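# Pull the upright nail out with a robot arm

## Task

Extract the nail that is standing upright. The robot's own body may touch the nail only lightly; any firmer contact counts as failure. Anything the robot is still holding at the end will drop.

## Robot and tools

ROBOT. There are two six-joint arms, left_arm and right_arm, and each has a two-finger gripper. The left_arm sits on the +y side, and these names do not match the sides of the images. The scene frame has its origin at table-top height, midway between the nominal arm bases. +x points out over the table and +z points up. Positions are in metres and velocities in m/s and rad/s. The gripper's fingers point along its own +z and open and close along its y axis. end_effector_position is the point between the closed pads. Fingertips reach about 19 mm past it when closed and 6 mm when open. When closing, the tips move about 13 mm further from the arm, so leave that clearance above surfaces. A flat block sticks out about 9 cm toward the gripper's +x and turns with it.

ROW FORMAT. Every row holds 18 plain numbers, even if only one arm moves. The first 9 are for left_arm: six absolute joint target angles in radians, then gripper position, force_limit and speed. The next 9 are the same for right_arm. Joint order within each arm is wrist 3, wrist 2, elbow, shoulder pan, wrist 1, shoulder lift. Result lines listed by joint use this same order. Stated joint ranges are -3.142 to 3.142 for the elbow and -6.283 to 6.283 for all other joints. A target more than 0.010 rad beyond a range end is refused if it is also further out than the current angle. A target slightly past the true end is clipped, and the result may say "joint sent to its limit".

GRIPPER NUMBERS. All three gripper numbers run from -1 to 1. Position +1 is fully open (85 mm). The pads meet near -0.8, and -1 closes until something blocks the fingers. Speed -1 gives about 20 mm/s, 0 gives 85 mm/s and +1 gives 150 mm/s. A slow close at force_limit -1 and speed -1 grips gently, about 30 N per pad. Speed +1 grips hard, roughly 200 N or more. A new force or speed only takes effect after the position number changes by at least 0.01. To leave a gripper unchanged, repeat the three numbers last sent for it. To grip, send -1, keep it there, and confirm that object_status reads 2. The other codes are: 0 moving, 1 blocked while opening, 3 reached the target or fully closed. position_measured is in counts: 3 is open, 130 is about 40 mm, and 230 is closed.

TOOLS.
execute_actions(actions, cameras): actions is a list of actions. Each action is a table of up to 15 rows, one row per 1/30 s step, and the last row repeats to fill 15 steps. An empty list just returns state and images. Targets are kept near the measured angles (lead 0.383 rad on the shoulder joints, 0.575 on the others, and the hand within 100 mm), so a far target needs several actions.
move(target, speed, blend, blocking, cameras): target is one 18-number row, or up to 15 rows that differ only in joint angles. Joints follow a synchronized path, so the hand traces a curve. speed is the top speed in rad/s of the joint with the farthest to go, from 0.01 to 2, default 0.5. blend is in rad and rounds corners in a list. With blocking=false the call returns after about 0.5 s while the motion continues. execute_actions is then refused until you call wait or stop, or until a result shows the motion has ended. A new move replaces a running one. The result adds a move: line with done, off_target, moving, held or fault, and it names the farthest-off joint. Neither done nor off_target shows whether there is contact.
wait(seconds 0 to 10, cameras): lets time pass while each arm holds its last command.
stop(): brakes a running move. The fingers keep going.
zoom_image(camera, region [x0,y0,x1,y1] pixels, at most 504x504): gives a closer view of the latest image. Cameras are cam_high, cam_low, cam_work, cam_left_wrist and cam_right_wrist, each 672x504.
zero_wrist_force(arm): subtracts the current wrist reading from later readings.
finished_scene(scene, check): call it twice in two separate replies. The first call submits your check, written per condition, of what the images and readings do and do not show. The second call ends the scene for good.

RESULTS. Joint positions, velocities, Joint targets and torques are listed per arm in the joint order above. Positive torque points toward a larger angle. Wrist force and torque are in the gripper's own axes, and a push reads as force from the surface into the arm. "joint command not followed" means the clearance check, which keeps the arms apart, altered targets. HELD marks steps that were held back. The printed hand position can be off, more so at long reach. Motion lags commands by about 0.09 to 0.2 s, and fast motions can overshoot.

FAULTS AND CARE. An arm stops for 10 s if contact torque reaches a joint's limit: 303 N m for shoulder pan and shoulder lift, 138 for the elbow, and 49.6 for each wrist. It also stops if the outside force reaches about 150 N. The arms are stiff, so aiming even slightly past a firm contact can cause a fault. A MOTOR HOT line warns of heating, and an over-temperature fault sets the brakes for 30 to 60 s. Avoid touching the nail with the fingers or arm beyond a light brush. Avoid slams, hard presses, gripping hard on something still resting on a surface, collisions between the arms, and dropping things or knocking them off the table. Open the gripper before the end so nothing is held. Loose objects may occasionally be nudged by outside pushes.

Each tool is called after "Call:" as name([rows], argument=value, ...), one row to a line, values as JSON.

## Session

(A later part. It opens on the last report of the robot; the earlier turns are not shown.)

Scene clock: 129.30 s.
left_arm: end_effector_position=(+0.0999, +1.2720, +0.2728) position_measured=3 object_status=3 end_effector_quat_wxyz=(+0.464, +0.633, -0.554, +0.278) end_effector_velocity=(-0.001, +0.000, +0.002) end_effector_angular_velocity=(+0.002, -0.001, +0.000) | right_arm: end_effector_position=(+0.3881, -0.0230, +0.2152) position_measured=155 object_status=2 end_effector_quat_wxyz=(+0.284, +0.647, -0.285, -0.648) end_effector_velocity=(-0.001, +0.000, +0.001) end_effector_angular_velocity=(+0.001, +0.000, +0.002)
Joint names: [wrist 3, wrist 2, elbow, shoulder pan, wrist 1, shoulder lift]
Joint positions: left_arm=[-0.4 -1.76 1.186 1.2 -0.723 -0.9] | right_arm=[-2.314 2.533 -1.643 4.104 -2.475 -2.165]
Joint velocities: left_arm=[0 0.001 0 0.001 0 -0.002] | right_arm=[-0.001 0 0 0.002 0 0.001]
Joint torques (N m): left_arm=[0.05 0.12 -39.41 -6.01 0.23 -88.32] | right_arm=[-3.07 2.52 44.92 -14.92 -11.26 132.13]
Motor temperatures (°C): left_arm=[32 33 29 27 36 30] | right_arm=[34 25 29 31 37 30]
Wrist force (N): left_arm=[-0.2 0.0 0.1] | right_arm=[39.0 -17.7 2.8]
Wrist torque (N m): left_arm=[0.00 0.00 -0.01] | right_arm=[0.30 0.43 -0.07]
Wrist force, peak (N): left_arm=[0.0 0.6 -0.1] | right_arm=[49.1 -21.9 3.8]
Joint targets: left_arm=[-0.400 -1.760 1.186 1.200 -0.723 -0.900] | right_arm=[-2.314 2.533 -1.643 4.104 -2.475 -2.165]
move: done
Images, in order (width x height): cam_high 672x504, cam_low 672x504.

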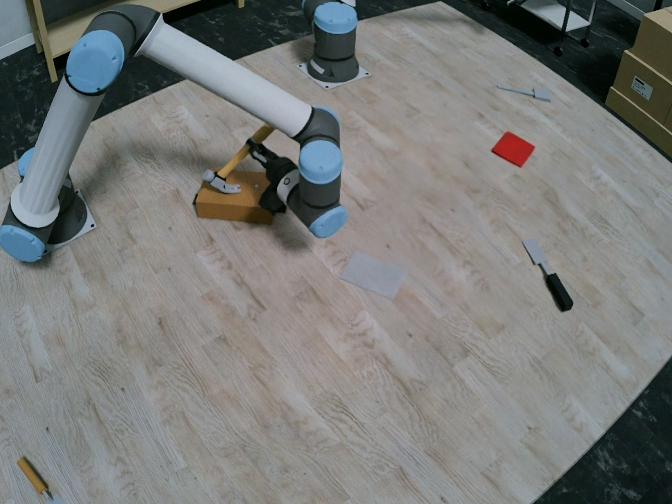

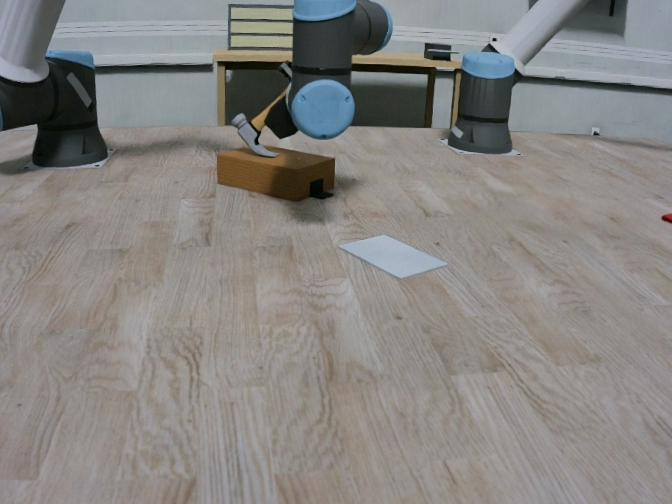

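Call:
move(target=[-0.4,-1.76,1.186,1.2,-0.723,-0.9,1,1,1,-2.4638,2.5166,-1.672,4.0874,-2.4799,-2.1313,-1,1,0.7], cameras=["cam_high","cam_low"], speed=0.08)

Call:
zoom_image(camera="cam_low", region=[220, 90, 320, 190])

Call:
zoom_image(camera="cam_high", region=[190, 120, 290, 220])

Scene clock: 132.13 s.
left_arm: end_effector_position=(+0.0999, +1.2720, +0.2728) position_measured=3 object_status=3 end_effector_quat_wxyz=(+0.464, +0.633, -0.554, +0.278) end_effector_velocity=(+0.001, +0.000, +0.001) end_effector_angular_velocity=(+0.002, -0.001, +0.000) | right_arm: end_effector_position=(+0.3880, -0.0454, +0.2286) position_measured=155 object_status=2 end_effector_quat_wxyz=(+0.234, +0.667, -0.236, -0.667) end_effector_velocity=(+0.000, +0.000, -0.001) end_effector_angular_velocity=(+0.000, +0.001, +0.000)
Joint names: [wrist 3, wrist 2, elbow, shoulder pan, wrist 1, shoulder lift]
Joint positions: left_arm=[-0.4 -1.76 1.186 1.2 -0.723 -0.9] | right_arm=[-2.464 2.517 -1.672 4.087 -2.48 -2.131]
Joint velocities: left_arm=[0 -0.001 -0.001 -0.001 0 -0.002] | right_arm=[-0.001 0 0 0 0 -0.001]
Joint torques (N m): left_arm=[0.32 0.14 -39.71 -6.49 -0.26 -87.16] | right_arm=[-1.67 -2.32 38.15 -18.04 -14.3 129.13]
Motor temperatures (°C): left_arm=[32 33 29 27 36 30] | right_arm=[34 25 29 31 37 30]
Wrist force (N): left_arm=[-0.1 -0.1 -0.1] | right_arm=[32.9 -24.9 0.8]
Wrist torque (N m): left_arm=[-0.01 -0.04 -0.01] | right_arm=[0.29 0.46 -1.30]
Wrist force, peak (N): left_arm=[0.1 0.4 -0.4] | right_arm=[45.0 -21.3 3.1]
Joint targets: left_arm=[-0.400 -1.760 1.186 1.200 -0.723 -0.900] | right_arm=[-2.464 2.517 -1.672 4.087 -2.480 -2.131]
move: done
Images, in order (width x height): cam_high 672x504, cam_low 672x504.

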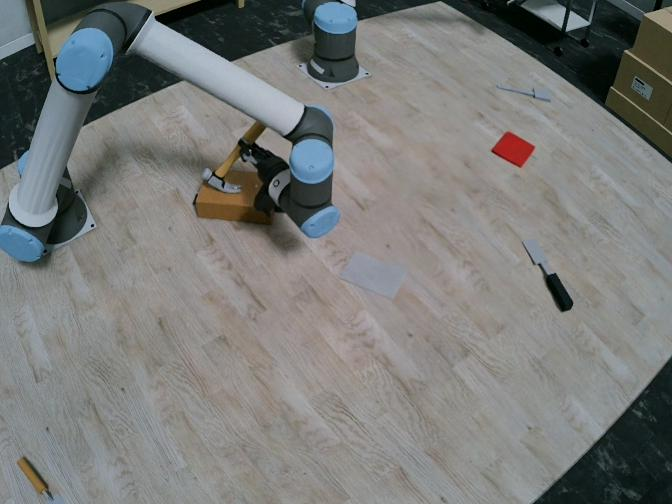

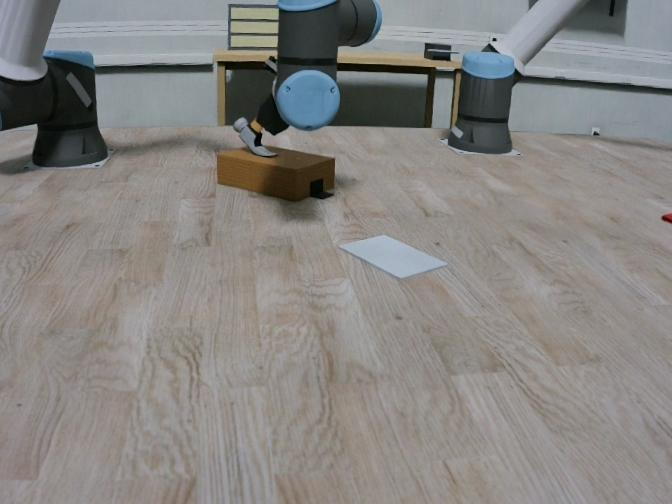

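Scaled by 5.040 from the camera's 672x504 image, which has a finer 960x720 frame.

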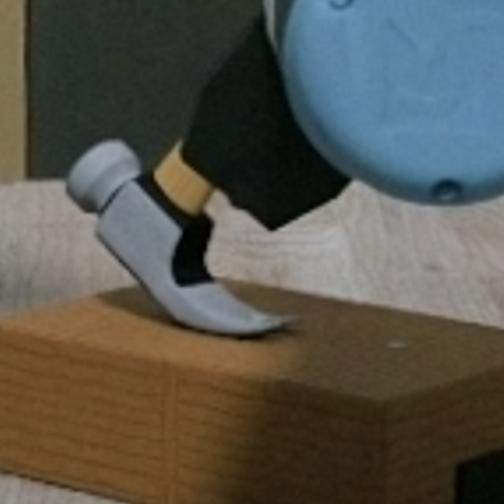

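Scaled by 5.040 from the camera's 672x504 image, which has a finer 960x720 frame.

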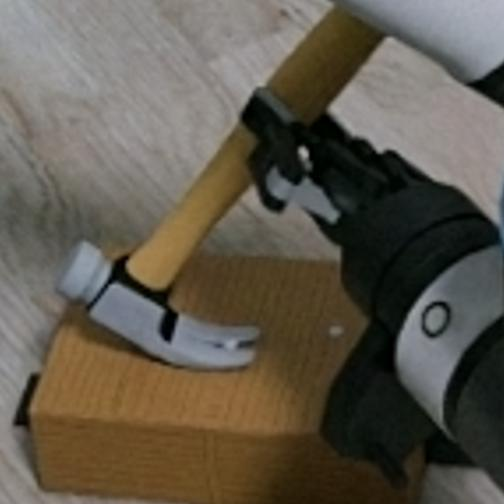

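Call:
move(target=[-0.4,-1.76,1.186,1.2,-0.723,-0.9,1,1,1,-2.6638,2.4916,-1.7136,4.0624,-2.4787,-2.0909,-1,1,0.7], cameras=["cam_high","cam_low"], speed=0.08)

Call:
zoom_image(camera="cam_low", region=[220, 90, 320, 190])

Call:
zoom_image(camera="cam_high", region=[190, 120, 290, 220])

Scene clock: 135.33 s.
left_arm: end_effector_position=(+0.0999, +1.2720, +0.2728) position_measured=3 object_status=3 end_effector_quat_wxyz=(+0.464, +0.633, -0.554, +0.278) end_effector_velocity=(+0.000, +0.000, -0.001) end_effector_angular_velocity=(-0.001, +0.001, +0.000) | right_arm: end_effector_position=(+0.3879, -0.0777, +0.2408) position_measured=155 object_status=2 end_effector_quat_wxyz=(+0.167, +0.687, -0.168, -0.687) end_effector_velocity=(+0.000, +0.000, -0.001) end_effector_angular_velocity=(+0.000, +0.001, +0.000)
Joint names: [wrist 3, wrist 2, elbow, shoulder pan, wrist 1, shoulder lift]
Joint positions: left_arm=[-0.4 -1.76 1.186 1.2 -0.723 -0.9] | right_arm=[-2.664 2.492 -1.714 4.062 -2.479 -2.091]
Joint velocities: left_arm=[0 0 0 0 0 0.001] | right_arm=[-0.001 0 0 -0.001 0 -0.001]
Joint torques (N m): left_arm=[-0.36 -0.08 -38.97 -7.27 0.04 -87.03] | right_arm=[-1.04 -16.46 26.46 -33.06 -16.96 140.45]
Motor temperatures (°C): left_arm=[32 33 29 27 36 30] | right_arm=[34 25 29 31 37 30]
Wrist force (N): left_arm=[-0.3 0.3 -0.4] | right_arm=[36.2 -68.8 1.9]
Wrist torque (N m): left_arm=[0.05 0.00 -0.01] | right_arm=[0.64 0.51 -1.79]
Wrist force, peak (N): left_arm=[-0.3 0.3 -0.4] | right_arm=[44.9 -65.1 -0.7]
Joint targets: left_arm=[-0.400 -1.760 1.186 1.200 -0.723 -0.900] | right_arm=[-2.664 2.492 -1.714 4.062 -2.479 -2.091]
move: done
Images, in order (width x height): cam_high 672x504, cam_low 672x504.

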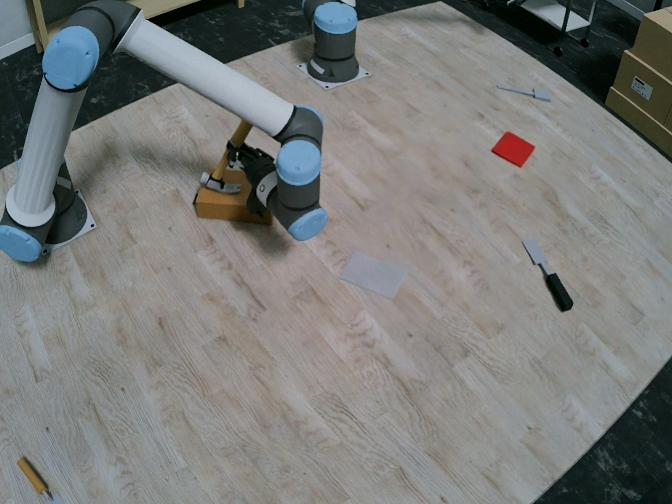

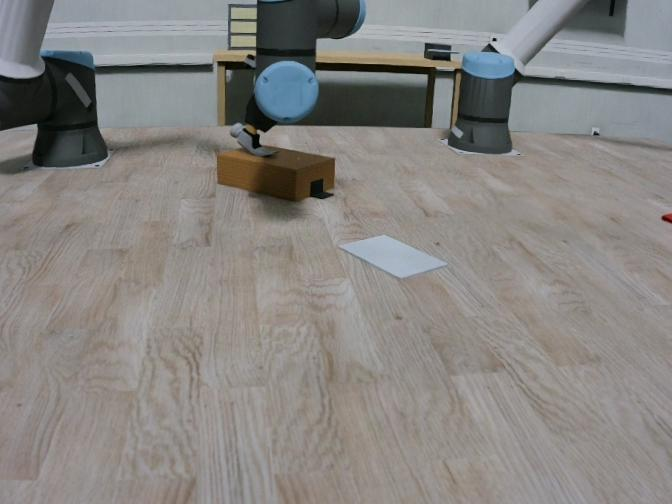

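Scaled by 5.040 from the camera's 672x504 image, which has a finer 960x720 frame.

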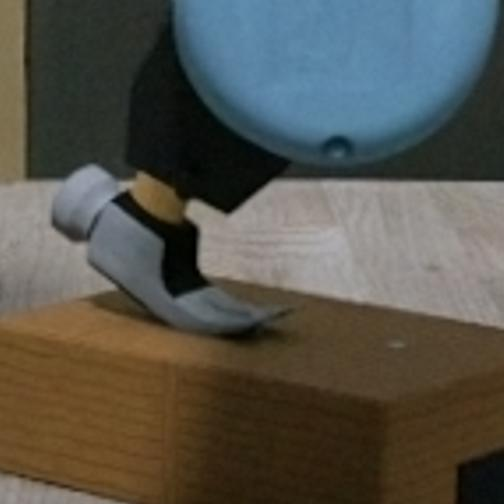

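Scaled by 5.040 from the camera's 672x504 image, which has a finer 960x720 frame.

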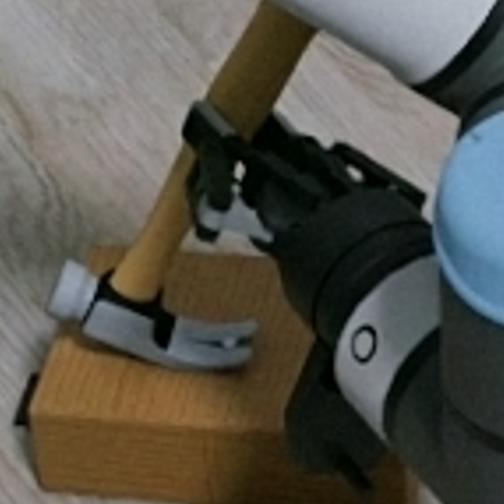

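Call:
move(target=[-0.4,-1.76,1.186,1.2,-0.723,-0.9,1,1,1,-2.7638,2.4776,-1.7355,4.0484,-2.4749,-2.0729,-1,1,0.7], cameras=["cam_high","cam_low"], speed=0.05)

Call:
zoom_image(camera="cam_low", region=[220, 90, 320, 190])

Call:
zoom_image(camera="cam_high", region=[190, 160, 260, 220])

Scene clock: 138.13 s.
left_arm: end_effector_position=(+0.0999, +1.2720, +0.2728) position_measured=3 object_status=3 end_effector_quat_wxyz=(+0.464, +0.633, -0.554, +0.278) end_effector_velocity=(+0.000, +0.000, -0.001) end_effector_angular_velocity=(-0.002, +0.001, +0.000) | right_arm: end_effector_position=(+0.3880, -0.0948, +0.2444) position_measured=155 object_status=2 end_effector_quat_wxyz=(+0.132, +0.694, -0.133, -0.695) end_effector_velocity=(-0.001, +0.001, +0.000) end_effector_angular_velocity=(+0.001, +0.000, +0.002)
Joint names: [wrist 3, wrist 2, elbow, shoulder pan, wrist 1, shoulder lift]
Joint positions: left_arm=[-0.4 -1.76 1.186 1.2 -0.723 -0.9] | right_arm=[-2.764 2.478 -1.735 4.048 -2.475 -2.073]
Joint velocities: left_arm=[0 0.001 0.001 0 0 0.002] | right_arm=[-0.001 0 0 0.003 0 0]
Joint torques (N m): left_arm=[0.05 -0.1 -38.86 -3.65 0.11 -85.79] | right_arm=[-0.6 -16.24 23.64 -30.4 -17.08 136.12]
Motor temperatures (°C): left_arm=[32 33 29 27 36 30] | right_arm=[34 25 29 31 37 30]
Wrist force (N): left_arm=[-0.1 0.0 0.2] | right_arm=[37.8 -61.5 -2.9]
Wrist torque (N m): left_arm=[0.02 -0.03 -0.01] | right_arm=[0.53 0.50 -2.10]
Wrist force, peak (N): left_arm=[0.0 0.2 -0.5] | right_arm=[37.0 -75.3 0.8]
Joint targets: left_arm=[-0.400 -1.760 1.186 1.200 -0.723 -0.900] | right_arm=[-2.764 2.478 -1.736 4.048 -2.475 -2.073]
move: done
Images, in order (width x height): cam_high 672x504, cam_low 672x504.

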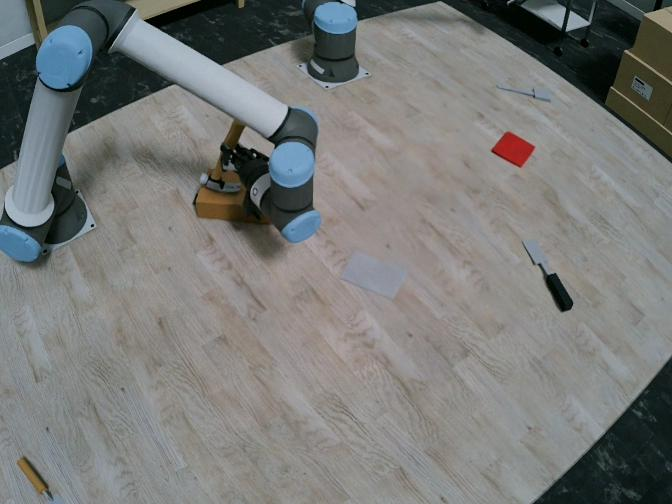

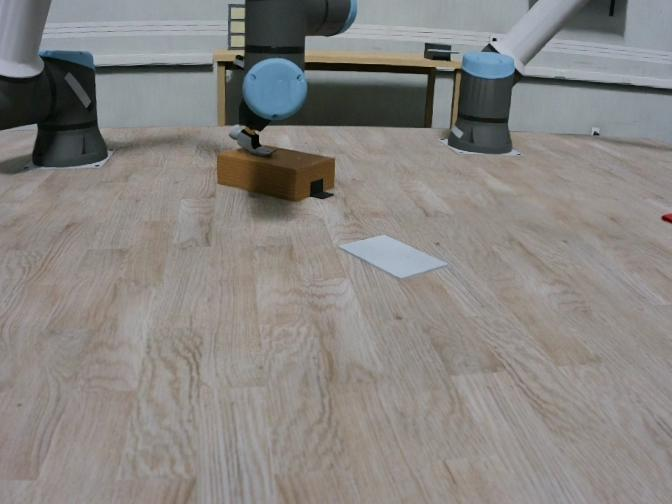

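Scaled by 5.040 from the camera's 672x504 image, which has a finer 960x720 frame.

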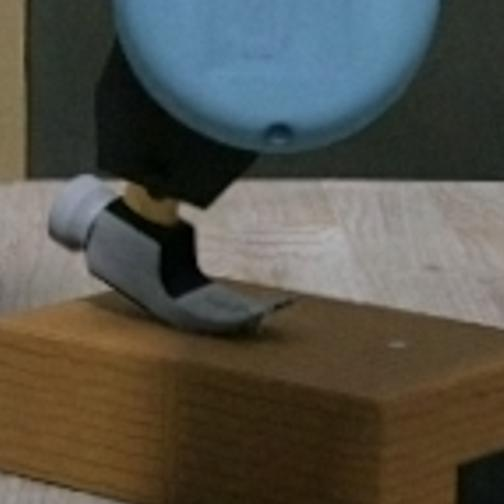

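Scaled by 7.200 from the camera's 672x504 image, which has a finer 960x720 frame.

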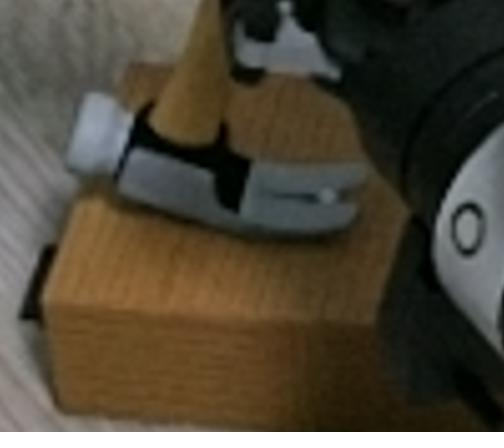

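Call:
move([
  [-0.4,-1.76,1.186,1.2,-0.723,-0.9,1,1,1,-2.9138,2.4558,-1.7686,4.0266,-2.4667,-2.0479,-1,1,0.7],
  [-0.4,-1.76,1.186,1.2,-0.723,-0.9,1,1,1,-3.0638,2.4324,-1.8025,4.0032,-2.4528,-2.0279,-1,1,0.7],
], cameras=["cam_high","cam_low"], speed=0.06, blend=0.02)

Call:
zoom_image(camera="cam_low", region=[220, 90, 320, 190])

Call:
zoom_image(camera="cam_high", region=[190, 160, 260, 220])

Scene clock: 144.43 s.
left_arm: end_effector_position=(+0.0999, +1.2720, +0.2728) position_measured=3 object_status=3 end_effector_quat_wxyz=(+0.464, +0.633, -0.554, +0.278) end_effector_velocity=(+0.000, +0.000, +0.002) end_effector_angular_velocity=(+0.003, -0.001, +0.001) | right_arm: end_effector_position=(+0.3878, -0.1467, +0.2474) position_measured=234 object_status=3 end_effector_quat_wxyz=(+0.027, +0.707, -0.028, -0.707) end_effector_velocity=(+0.000, -0.001, -0.001) end_effector_angular_velocity=(+0.001, +0.000, -0.001)
Joint names: [wrist 3, wrist 2, elbow, shoulder pan, wrist 1, shoulder lift]
Joint positions: left_arm=[-0.4 -1.76 1.186 1.2 -0.723 -0.9] | right_arm=[-3.064 2.432 -1.802 4.003 -2.453 -2.028]
Joint velocities: left_arm=[0 0 -0.001 0.001 0 -0.003] | right_arm=[-0.001 0 -0.001 -0.001 0 -0.001]
Joint torques (N m): left_arm=[0.62 -0.15 -39.46 -5.83 -0.24 -87.31] | right_arm=[-3.15 -3.01 25.31 -17.83 1.8 90.96]
Motor temperatures (°C): left_arm=[32 33 29 27 36 30] | right_arm=[34 25 29 31 37 30]
Wrist force (N): left_arm=[-0.1 0.0 -0.3] | right_arm=[-5.0 1.7 -0.1]
Wrist torque (N m): left_arm=[0.00 -0.04 -0.02] | right_arm=[-0.11 -0.23 0.08]
Wrist force, peak (N): left_arm=[-0.1 0.3 -0.4] | right_arm=[39.1 -68.4 -3.9]
Joint targets: left_arm=[-0.400 -1.760 1.186 1.200 -0.723 -0.900] | right_arm=[-3.064 2.432 -1.802 4.003 -2.453 -2.028]
move: done
Images, in order (width x height): cam_high 672x504, cam_low 672x504.

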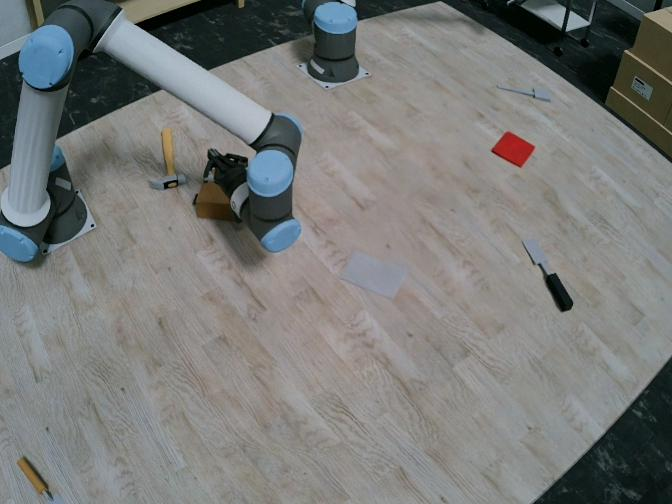

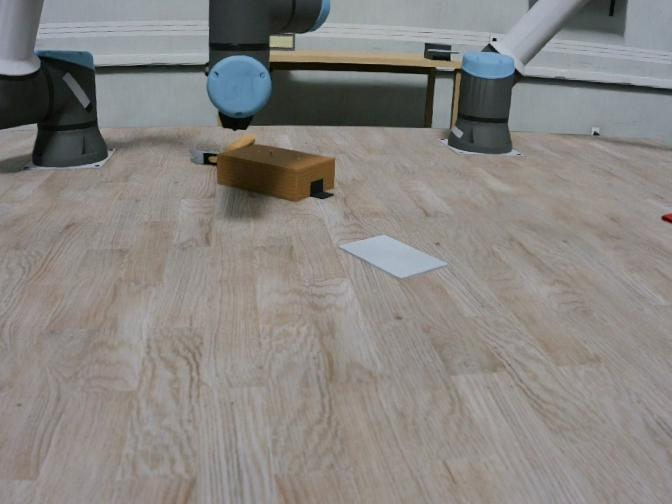

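Scaled by 5.040 from the camera's 672x504 image, which has a finer 960x720 frame.

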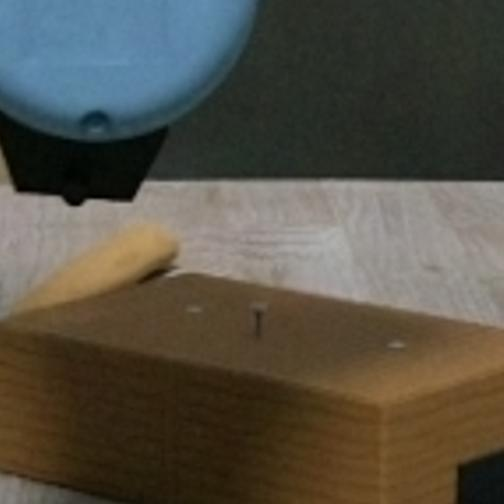

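Scaled by 7.200 from the camera's 672x504 image, which has a finer 960x720 frame.

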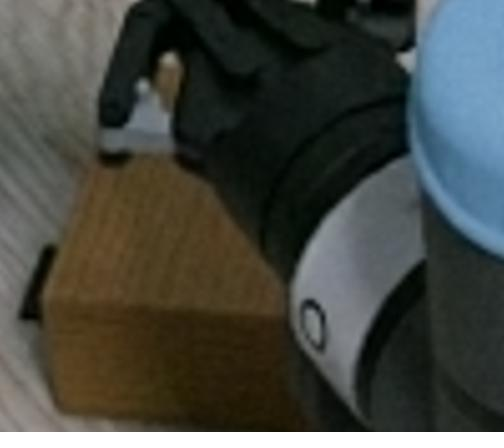

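Call:
move([
  [-0.4,-1.76,1.186,1.2,-0.723,-0.9,1,1,1,-3.1416,2.7634,-1.4853,4.3342,-2.7915,-2.0064,1,1,0],
  [-0.4,-1.76,1.186,1.2,-0.723,-0.9,1,1,1,-1.683,2.353,-1.8308,4.633,-1.0053,-1.9555,1,1,0],
  [-0.4,-1.76,1.186,1.2,-0.723,-0.9,1,1,1,-0.729,1.571,-2.3227,5.0509,-1.3484,-1.0413,1,1,0],
], cameras=["cam_high","cam_low","cam_work","cam_right_wrist"], speed=0.6)

Call:
zoom_image(camera="cam_high", region=[120, 80, 280, 240])

Call:
zoom_image(camera="cam_work", region=[0, 0, 350, 350])

Scene clock: 151.43 s.
left_arm: end_effector_position=(+0.0999, +1.2720, +0.2728) position_measured=3 object_status=3 end_effector_quat_wxyz=(+0.464, +0.633, -0.554, +0.278) end_effector_velocity=(+0.001, +0.000, +0.001) end_effector_angular_velocity=(+0.001, -0.001, -0.001) | right_arm: end_effector_position=(+0.1181, -0.1680, +0.2995) position_measured=3 object_status=3 end_effector_quat_wxyz=(+0.000, +0.968, -0.250, +0.000) end_effector_velocity=(+0.000, +0.000, +0.001) end_effector_angular_velocity=(+0.003, +0.000, -0.001)
Joint names: [wrist 3, wrist 2, elbow, shoulder pan, wrist 1, shoulder lift]
Joint positions: left_arm=[-0.4 -1.76 1.186 1.2 -0.723 -0.9] | right_arm=[-0.729 1.571 -2.323 5.051 -1.348 -1.041]
Joint velocities: left_arm=[0 0 0 -0.001 0 -0.002] | right_arm=[0.001 -0.001 -0.001 0 0 0.003]
Joint torques (N m): left_arm=[-0.21 -0.53 -38.61 -0.37 -0.31 -85.32] | right_arm=[3.48 -3.12 39.84 20.97 0.98 19.29]
Motor temperatures (°C): left_arm=[32 33 29 27 36 30] | right_arm=[34 25 29 31 37 30]
Wrist force (N): left_arm=[-0.2 0.1 -0.3] | right_arm=[-0.9 1.1 -2.8]
Wrist torque (N m): left_arm=[0.02 -0.01 -0.01] | right_arm=[-0.22 -0.20 0.13]
Wrist force, peak (N): left_arm=[-0.1 0.4 -0.4] | right_arm=[-8.6 -2.4 3.5]
Joint targets: left_arm=[-0.400 -1.760 1.186 1.200 -0.723 -0.900] | right_arm=[-0.729 1.571 -2.323 5.051 -1.348 -1.041]
move: done
Images, in order (width x height): cam_high 672x504, cam_low 672x504, cam_work 672x504, cam_right_wrist 672x504.

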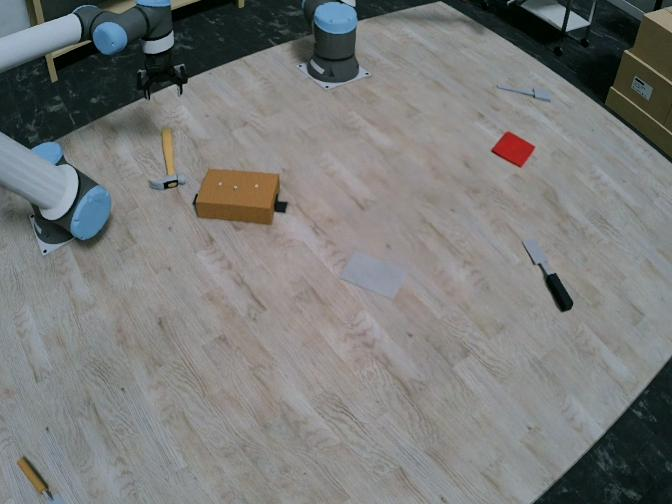

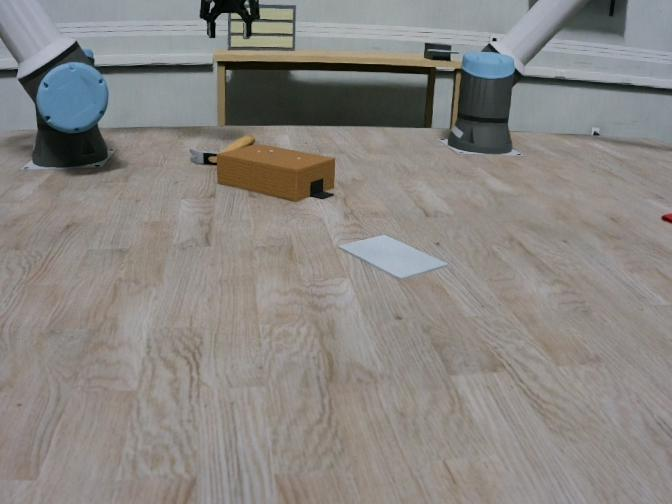

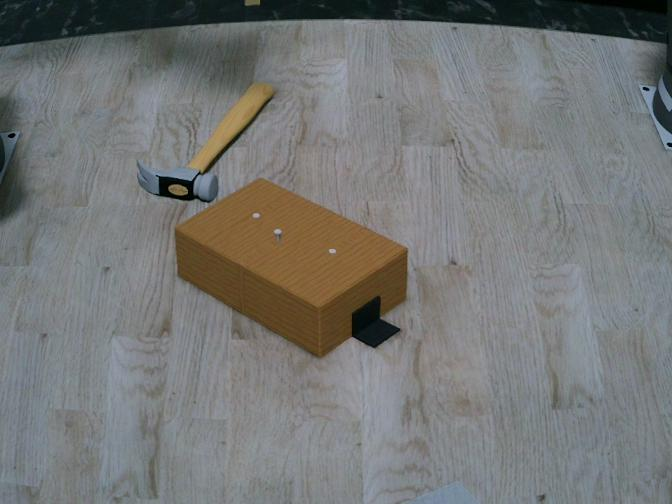

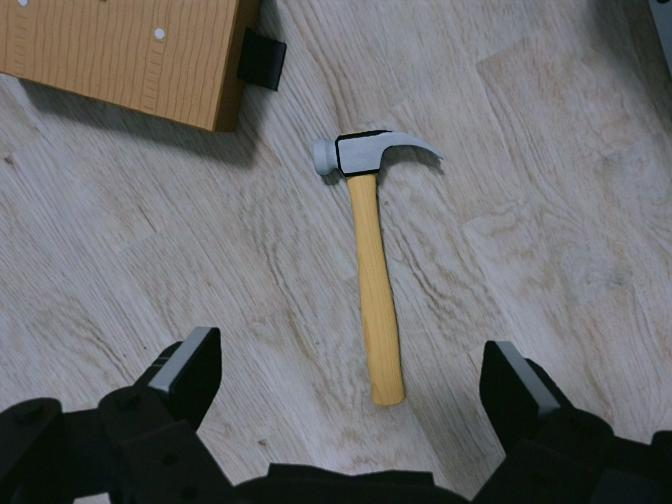

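Scaled by 3.150 from the camera's 672x504 image, which has a finer 960x720 frame.

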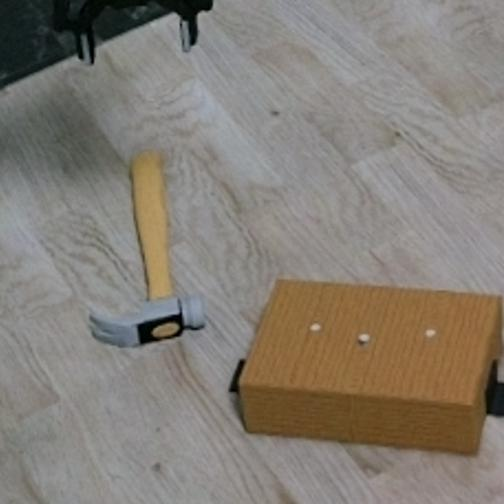

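Scaled by 1.440 from the camera's 672x504 image, which has a finer 960x720 frame.

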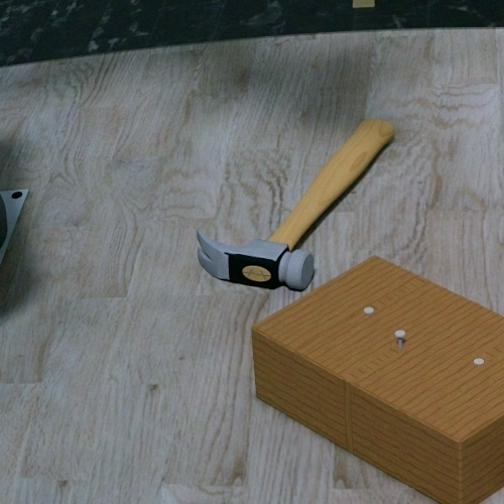

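Call:
move(target=[-0.4,-1.76,1.186,1.2,-0.723,-0.9,1,1,1,-0.8446,1.571,-2.6268,5.0526,-0.9495,-1.1361,1,1,0], cameras=["cam_high","cam_work","cam_right_wrist"])

Scene clock: 153.80 s.
left_arm: end_effector_position=(+0.0999, +1.2720, +0.2728) position_measured=3 object_status=3 end_effector_quat_wxyz=(+0.464, +0.633, -0.554, +0.278) end_effector_velocity=(+0.000, +0.000, +0.001) end_effector_angular_velocity=(+0.001, +0.000, +0.000) | right_arm: end_effector_position=(+0.1312, -0.2069, +0.1199) position_measured=3 object_status=3 end_effector_quat_wxyz=(+0.000, +0.981, -0.193, +0.000) end_effector_velocity=(+0.000, +0.000, -0.001) end_effector_angular_velocity=(+0.000, +0.000, +0.001)
Joint names: [wrist 3, wrist 2, elbow, shoulder pan, wrist 1, shoulder lift]
Joint positions: left_arm=[-0.4 -1.76 1.186 1.2 -0.723 -0.9] | right_arm=[-0.845 1.571 -2.627 5.053 -0.95 -1.136]
Joint velocities: left_arm=[0 0 0 0 0 -0.001] | right_arm=[-0.001 0 -0.001 0 0.002 -0.001]
Joint torques (N m): left_arm=[0.2 -0.22 -40.25 -6.88 -1.22 -87.84] | right_arm=[-3.1 -2.48 33.21 19.33 8.61 -7.65]
Motor temperatures (°C): left_arm=[32 33 29 27 36 30] | right_arm=[34 25 29 31 37 30]
Wrist force (N): left_arm=[0.0 0.1 -0.2] | right_arm=[-1.9 0.8 -2.4]
Wrist torque (N m): left_arm=[0.02 -0.06 -0.01] | right_arm=[-0.20 -0.07 0.11]
Wrist force, peak (N): left_arm=[-0.3 0.1 -0.5] | right_arm=[-1.3 1.2 -5.5]
Joint targets: left_arm=[-0.400 -1.760 1.186 1.200 -0.723 -0.900] | right_arm=[-0.845 1.571 -2.627 5.053 -0.950 -1.136]
move: done
Images, in order (width x height): cam_high 672x504, cam_work 672x504, cam_right_wrist 672x504.

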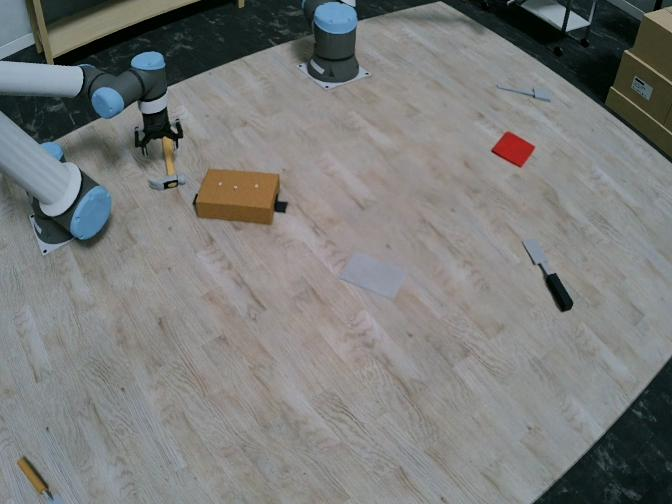

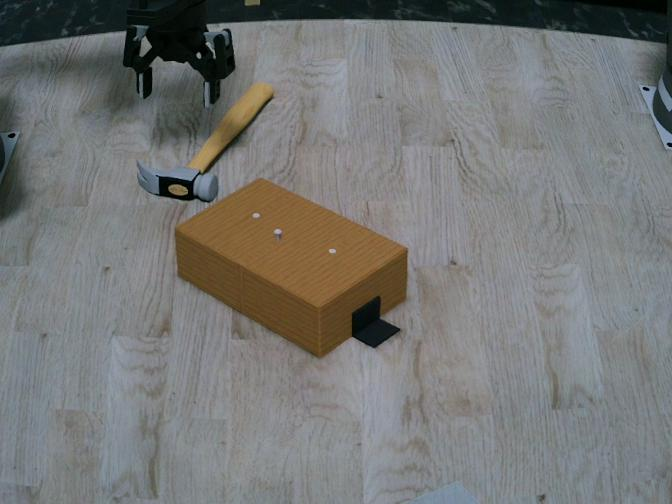

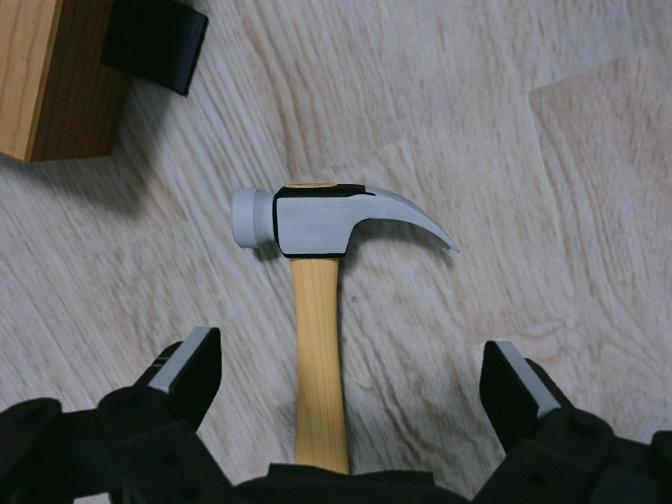

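Call:
move(target=[-0.4,-1.76,1.186,1.2,-0.723,-0.9,1,1,1,-0.6967,1.571,-2.5847,5.2335,-0.8248,-1.3029,1,1,0], cameras=["cam_high","cam_work","cam_right_wrist"])

Call:
zoom_image(camera="cam_work", region=[50, 0, 350, 250])

Scene clock: 156.13 s.
left_arm: end_effector_position=(+0.0999, +1.2720, +0.2728) position_measured=3 object_status=3 end_effector_quat_wxyz=(+0.464, +0.633, -0.554, +0.278) end_effector_velocity=(+0.000, +0.000, -0.001) end_effector_angular_velocity=(-0.001, +0.001, +0.001) | right_arm: end_effector_position=(+0.0393, -0.1588, +0.0997) position_measured=3 object_status=3 end_effector_quat_wxyz=(+0.000, +0.984, -0.177, +0.000) end_effector_velocity=(+0.000, +0.000, +0.000) end_effector_angular_velocity=(-0.001, -0.001, +0.000)
Joint names: [wrist 3, wrist 2, elbow, shoulder pan, wrist 1, shoulder lift]
Joint positions: left_arm=[-0.4 -1.76 1.186 1.2 -0.723 -0.9] | right_arm=[-0.697 1.571 -2.585 5.233 -0.825 -1.303]
Joint velocities: left_arm=[0 -0.001 0.001 0 0 0] | right_arm=[0.001 0 0 0.001 -0.001 -0.001]
Joint torques (N m): left_arm=[-0.47 -0.59 -39.04 -6.09 -0.58 -87.07] | right_arm=[3.12 -1.7 42.47 20.6 8.81 3.85]
Motor temperatures (°C): left_arm=[32 33 29 27 36 30] | right_arm=[34 25 29 31 37 30]
Wrist force (N): left_arm=[-0.2 0.1 0.0] | right_arm=[-0.4 1.7 -2.9]
Wrist torque (N m): left_arm=[0.03 -0.02 -0.01] | right_arm=[-0.14 -0.37 0.14]
Wrist force, peak (N): left_arm=[0.1 0.1 -0.4] | right_arm=[-3.5 1.2 -1.8]
Joint targets: left_arm=[-0.400 -1.760 1.186 1.200 -0.723 -0.900] | right_arm=[-0.697 1.571 -2.585 5.233 -0.825 -1.303]
move: done
Images, in order (width x height): cam_high 672x504, cam_work 672x504, cam_right_wrist 672x504.

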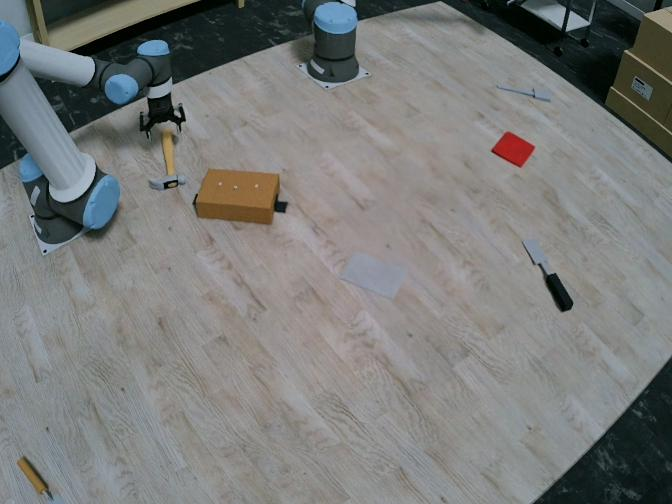

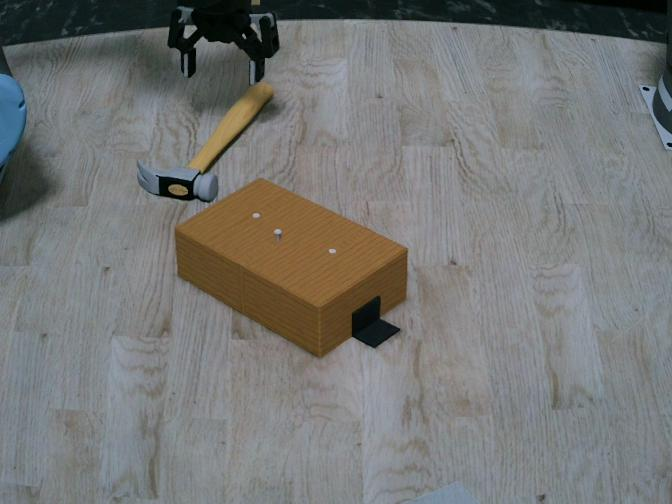

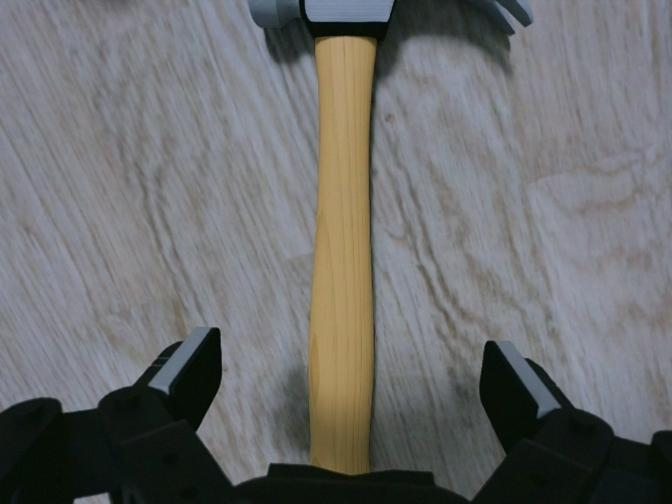

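Scaled by 1.680 from the camera's 672x504 image, which has a finer 960x720 frame.

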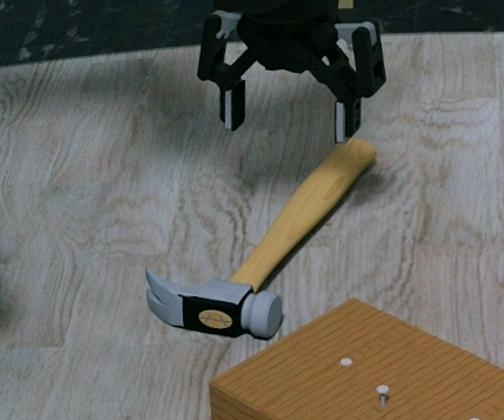

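Call:
move(target=[-0.4,-1.76,1.186,1.2,-0.723,-0.9,1,1,1,-0.6967,1.571,-2.6547,5.2335,-0.5718,-1.4859,1,1,0], cameras=[])

Call:
move(target=[-0.4,-1.76,1.186,1.2,-0.723,-0.9,1,1,1,-0.6967,1.571,-2.6547,5.2335,-0.5718,-1.4859,-1,1,0.9], cameras=["cam_work","cam_right_wrist"])

Scene clock: 157.70 s.
left_arm: end_effector_position=(+0.0999, +1.2720, +0.2728) position_measured=3 object_status=3 end_effector_quat_wxyz=(+0.464, +0.633, -0.554, +0.278) end_effector_velocity=(-0.001, +0.000, +0.001) end_effector_angular_velocity=(+0.001, +0.000, +0.001) | right_arm: end_effector_position=(+0.0393, -0.1589, +0.0267) position_measured=3 object_status=3 end_effector_quat_wxyz=(+0.000, +0.984, -0.176, +0.000) end_effector_velocity=(+0.000, +0.000, -0.001) end_effector_angular_velocity=(+0.000, +0.000, +0.000)
Joint names: [wrist 3, wrist 2, elbow, shoulder pan, wrist 1, shoulder lift]
Joint positions: left_arm=[-0.4 -1.76 1.186 1.2 -0.723 -0.9] | right_arm=[-0.697 1.571 -2.655 5.234 -0.572 -1.486]
Joint velocities: left_arm=[0 0 0 0.001 0 -0.001] | right_arm=[0 0 0 0.001 0.002 -0.001]
Joint torques (N m): left_arm=[0.15 -0.52 -40.39 -4.29 -1.26 -84.13] | right_arm=[2.9 -1.45 20.36 17.92 9.03 12.51]
Motor temperatures (°C): left_arm=[32 33 29 27 36 30] | right_arm=[34 25 29 31 37 30]
Wrist force (N): left_arm=[-0.5 0.0 0.0] | right_arm=[-1.9 1.4 -2.2]
Wrist torque (N m): left_arm=[0.01 0.03 -0.01] | right_arm=[-0.11 -0.18 0.07]
Wrist force, peak (N): left_arm=[-0.5 0.0 0.0] | right_arm=[-0.4 1.3 -4.6]
Joint targets: left_arm=[-0.400 -1.760 1.186 1.200 -0.723 -0.900] | right_arm=[-0.697 1.571 -2.655 5.233 -0.572 -1.486]
move: done
No camera images: "cameras" was empty.

Scene clock: 158.40 s.
left_arm: end_effector_position=(+0.0999, +1.2720, +0.2728) position_measured=3 object_status=3 end_effector_quat_wxyz=(+0.464, +0.633, -0.554, +0.278) end_effector_velocity=(+0.000, +0.000, +0.001) end_effector_angular_velocity=(+0.001, +0.000, -0.001) | right_arm: end_effector_position=(+0.0393, -0.1589, +0.0266) position_measured=161 object_status=2 end_effector_quat_wxyz=(+0.000, +0.984, -0.176, +0.000) end_effector_velocity=(+0.000, +0.000, +0.000) end_effector_angular_velocity=(+0.000, +0.000, -0.002)
Joint names: [wrist 3, wrist 2, elbow, shoulder pan, wrist 1, shoulder lift]
Joint positions: left_arm=[-0.4 -1.76 1.186 1.2 -0.723 -0.9] | right_arm=[-0.697 1.571 -2.655 5.234 -0.572 -1.486]
Joint velocities: left_arm=[0 0.001 0.001 -0.001 0 -0.001] | right_arm=[0.001 0 0 0 -0.001 0.001]
Joint torques (N m): left_arm=[-0.15 -0.24 -40.58 -1.85 -0.65 -86.81] | right_arm=[3.04 1.7 22.46 16.2 4.55 9.72]
Motor temperatures (°C): left_arm=[32 33 29 27 36 30] | right_arm=[34 25 29 31 37 30]
Wrist force (N): left_arm=[-0.1 -0.1 -0.1] | right_arm=[17.7 5.8 -61.0]
Wrist torque (N m): left_arm=[-0.02 -0.04 -0.01] | right_arm=[0.04 0.05 -0.89]
Wrist force, peak (N): left_arm=[-0.3 0.4 0.0] | right_arm=[18.1 5.5 -61.1]
Joint targets: left_arm=[-0.400 -1.760 1.186 1.200 -0.723 -0.900] | right_arm=[-0.697 1.571 -2.655 5.233 -0.572 -1.486]
move: done
Images, in order (width x height): cam_work 672x504, cam_right_wrist 672x504.

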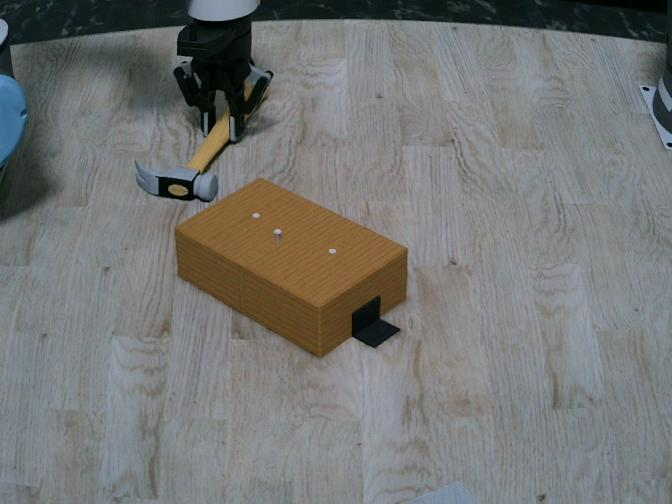

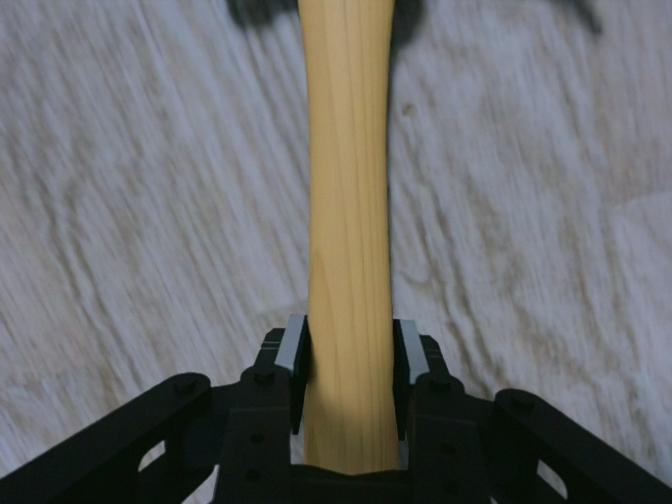

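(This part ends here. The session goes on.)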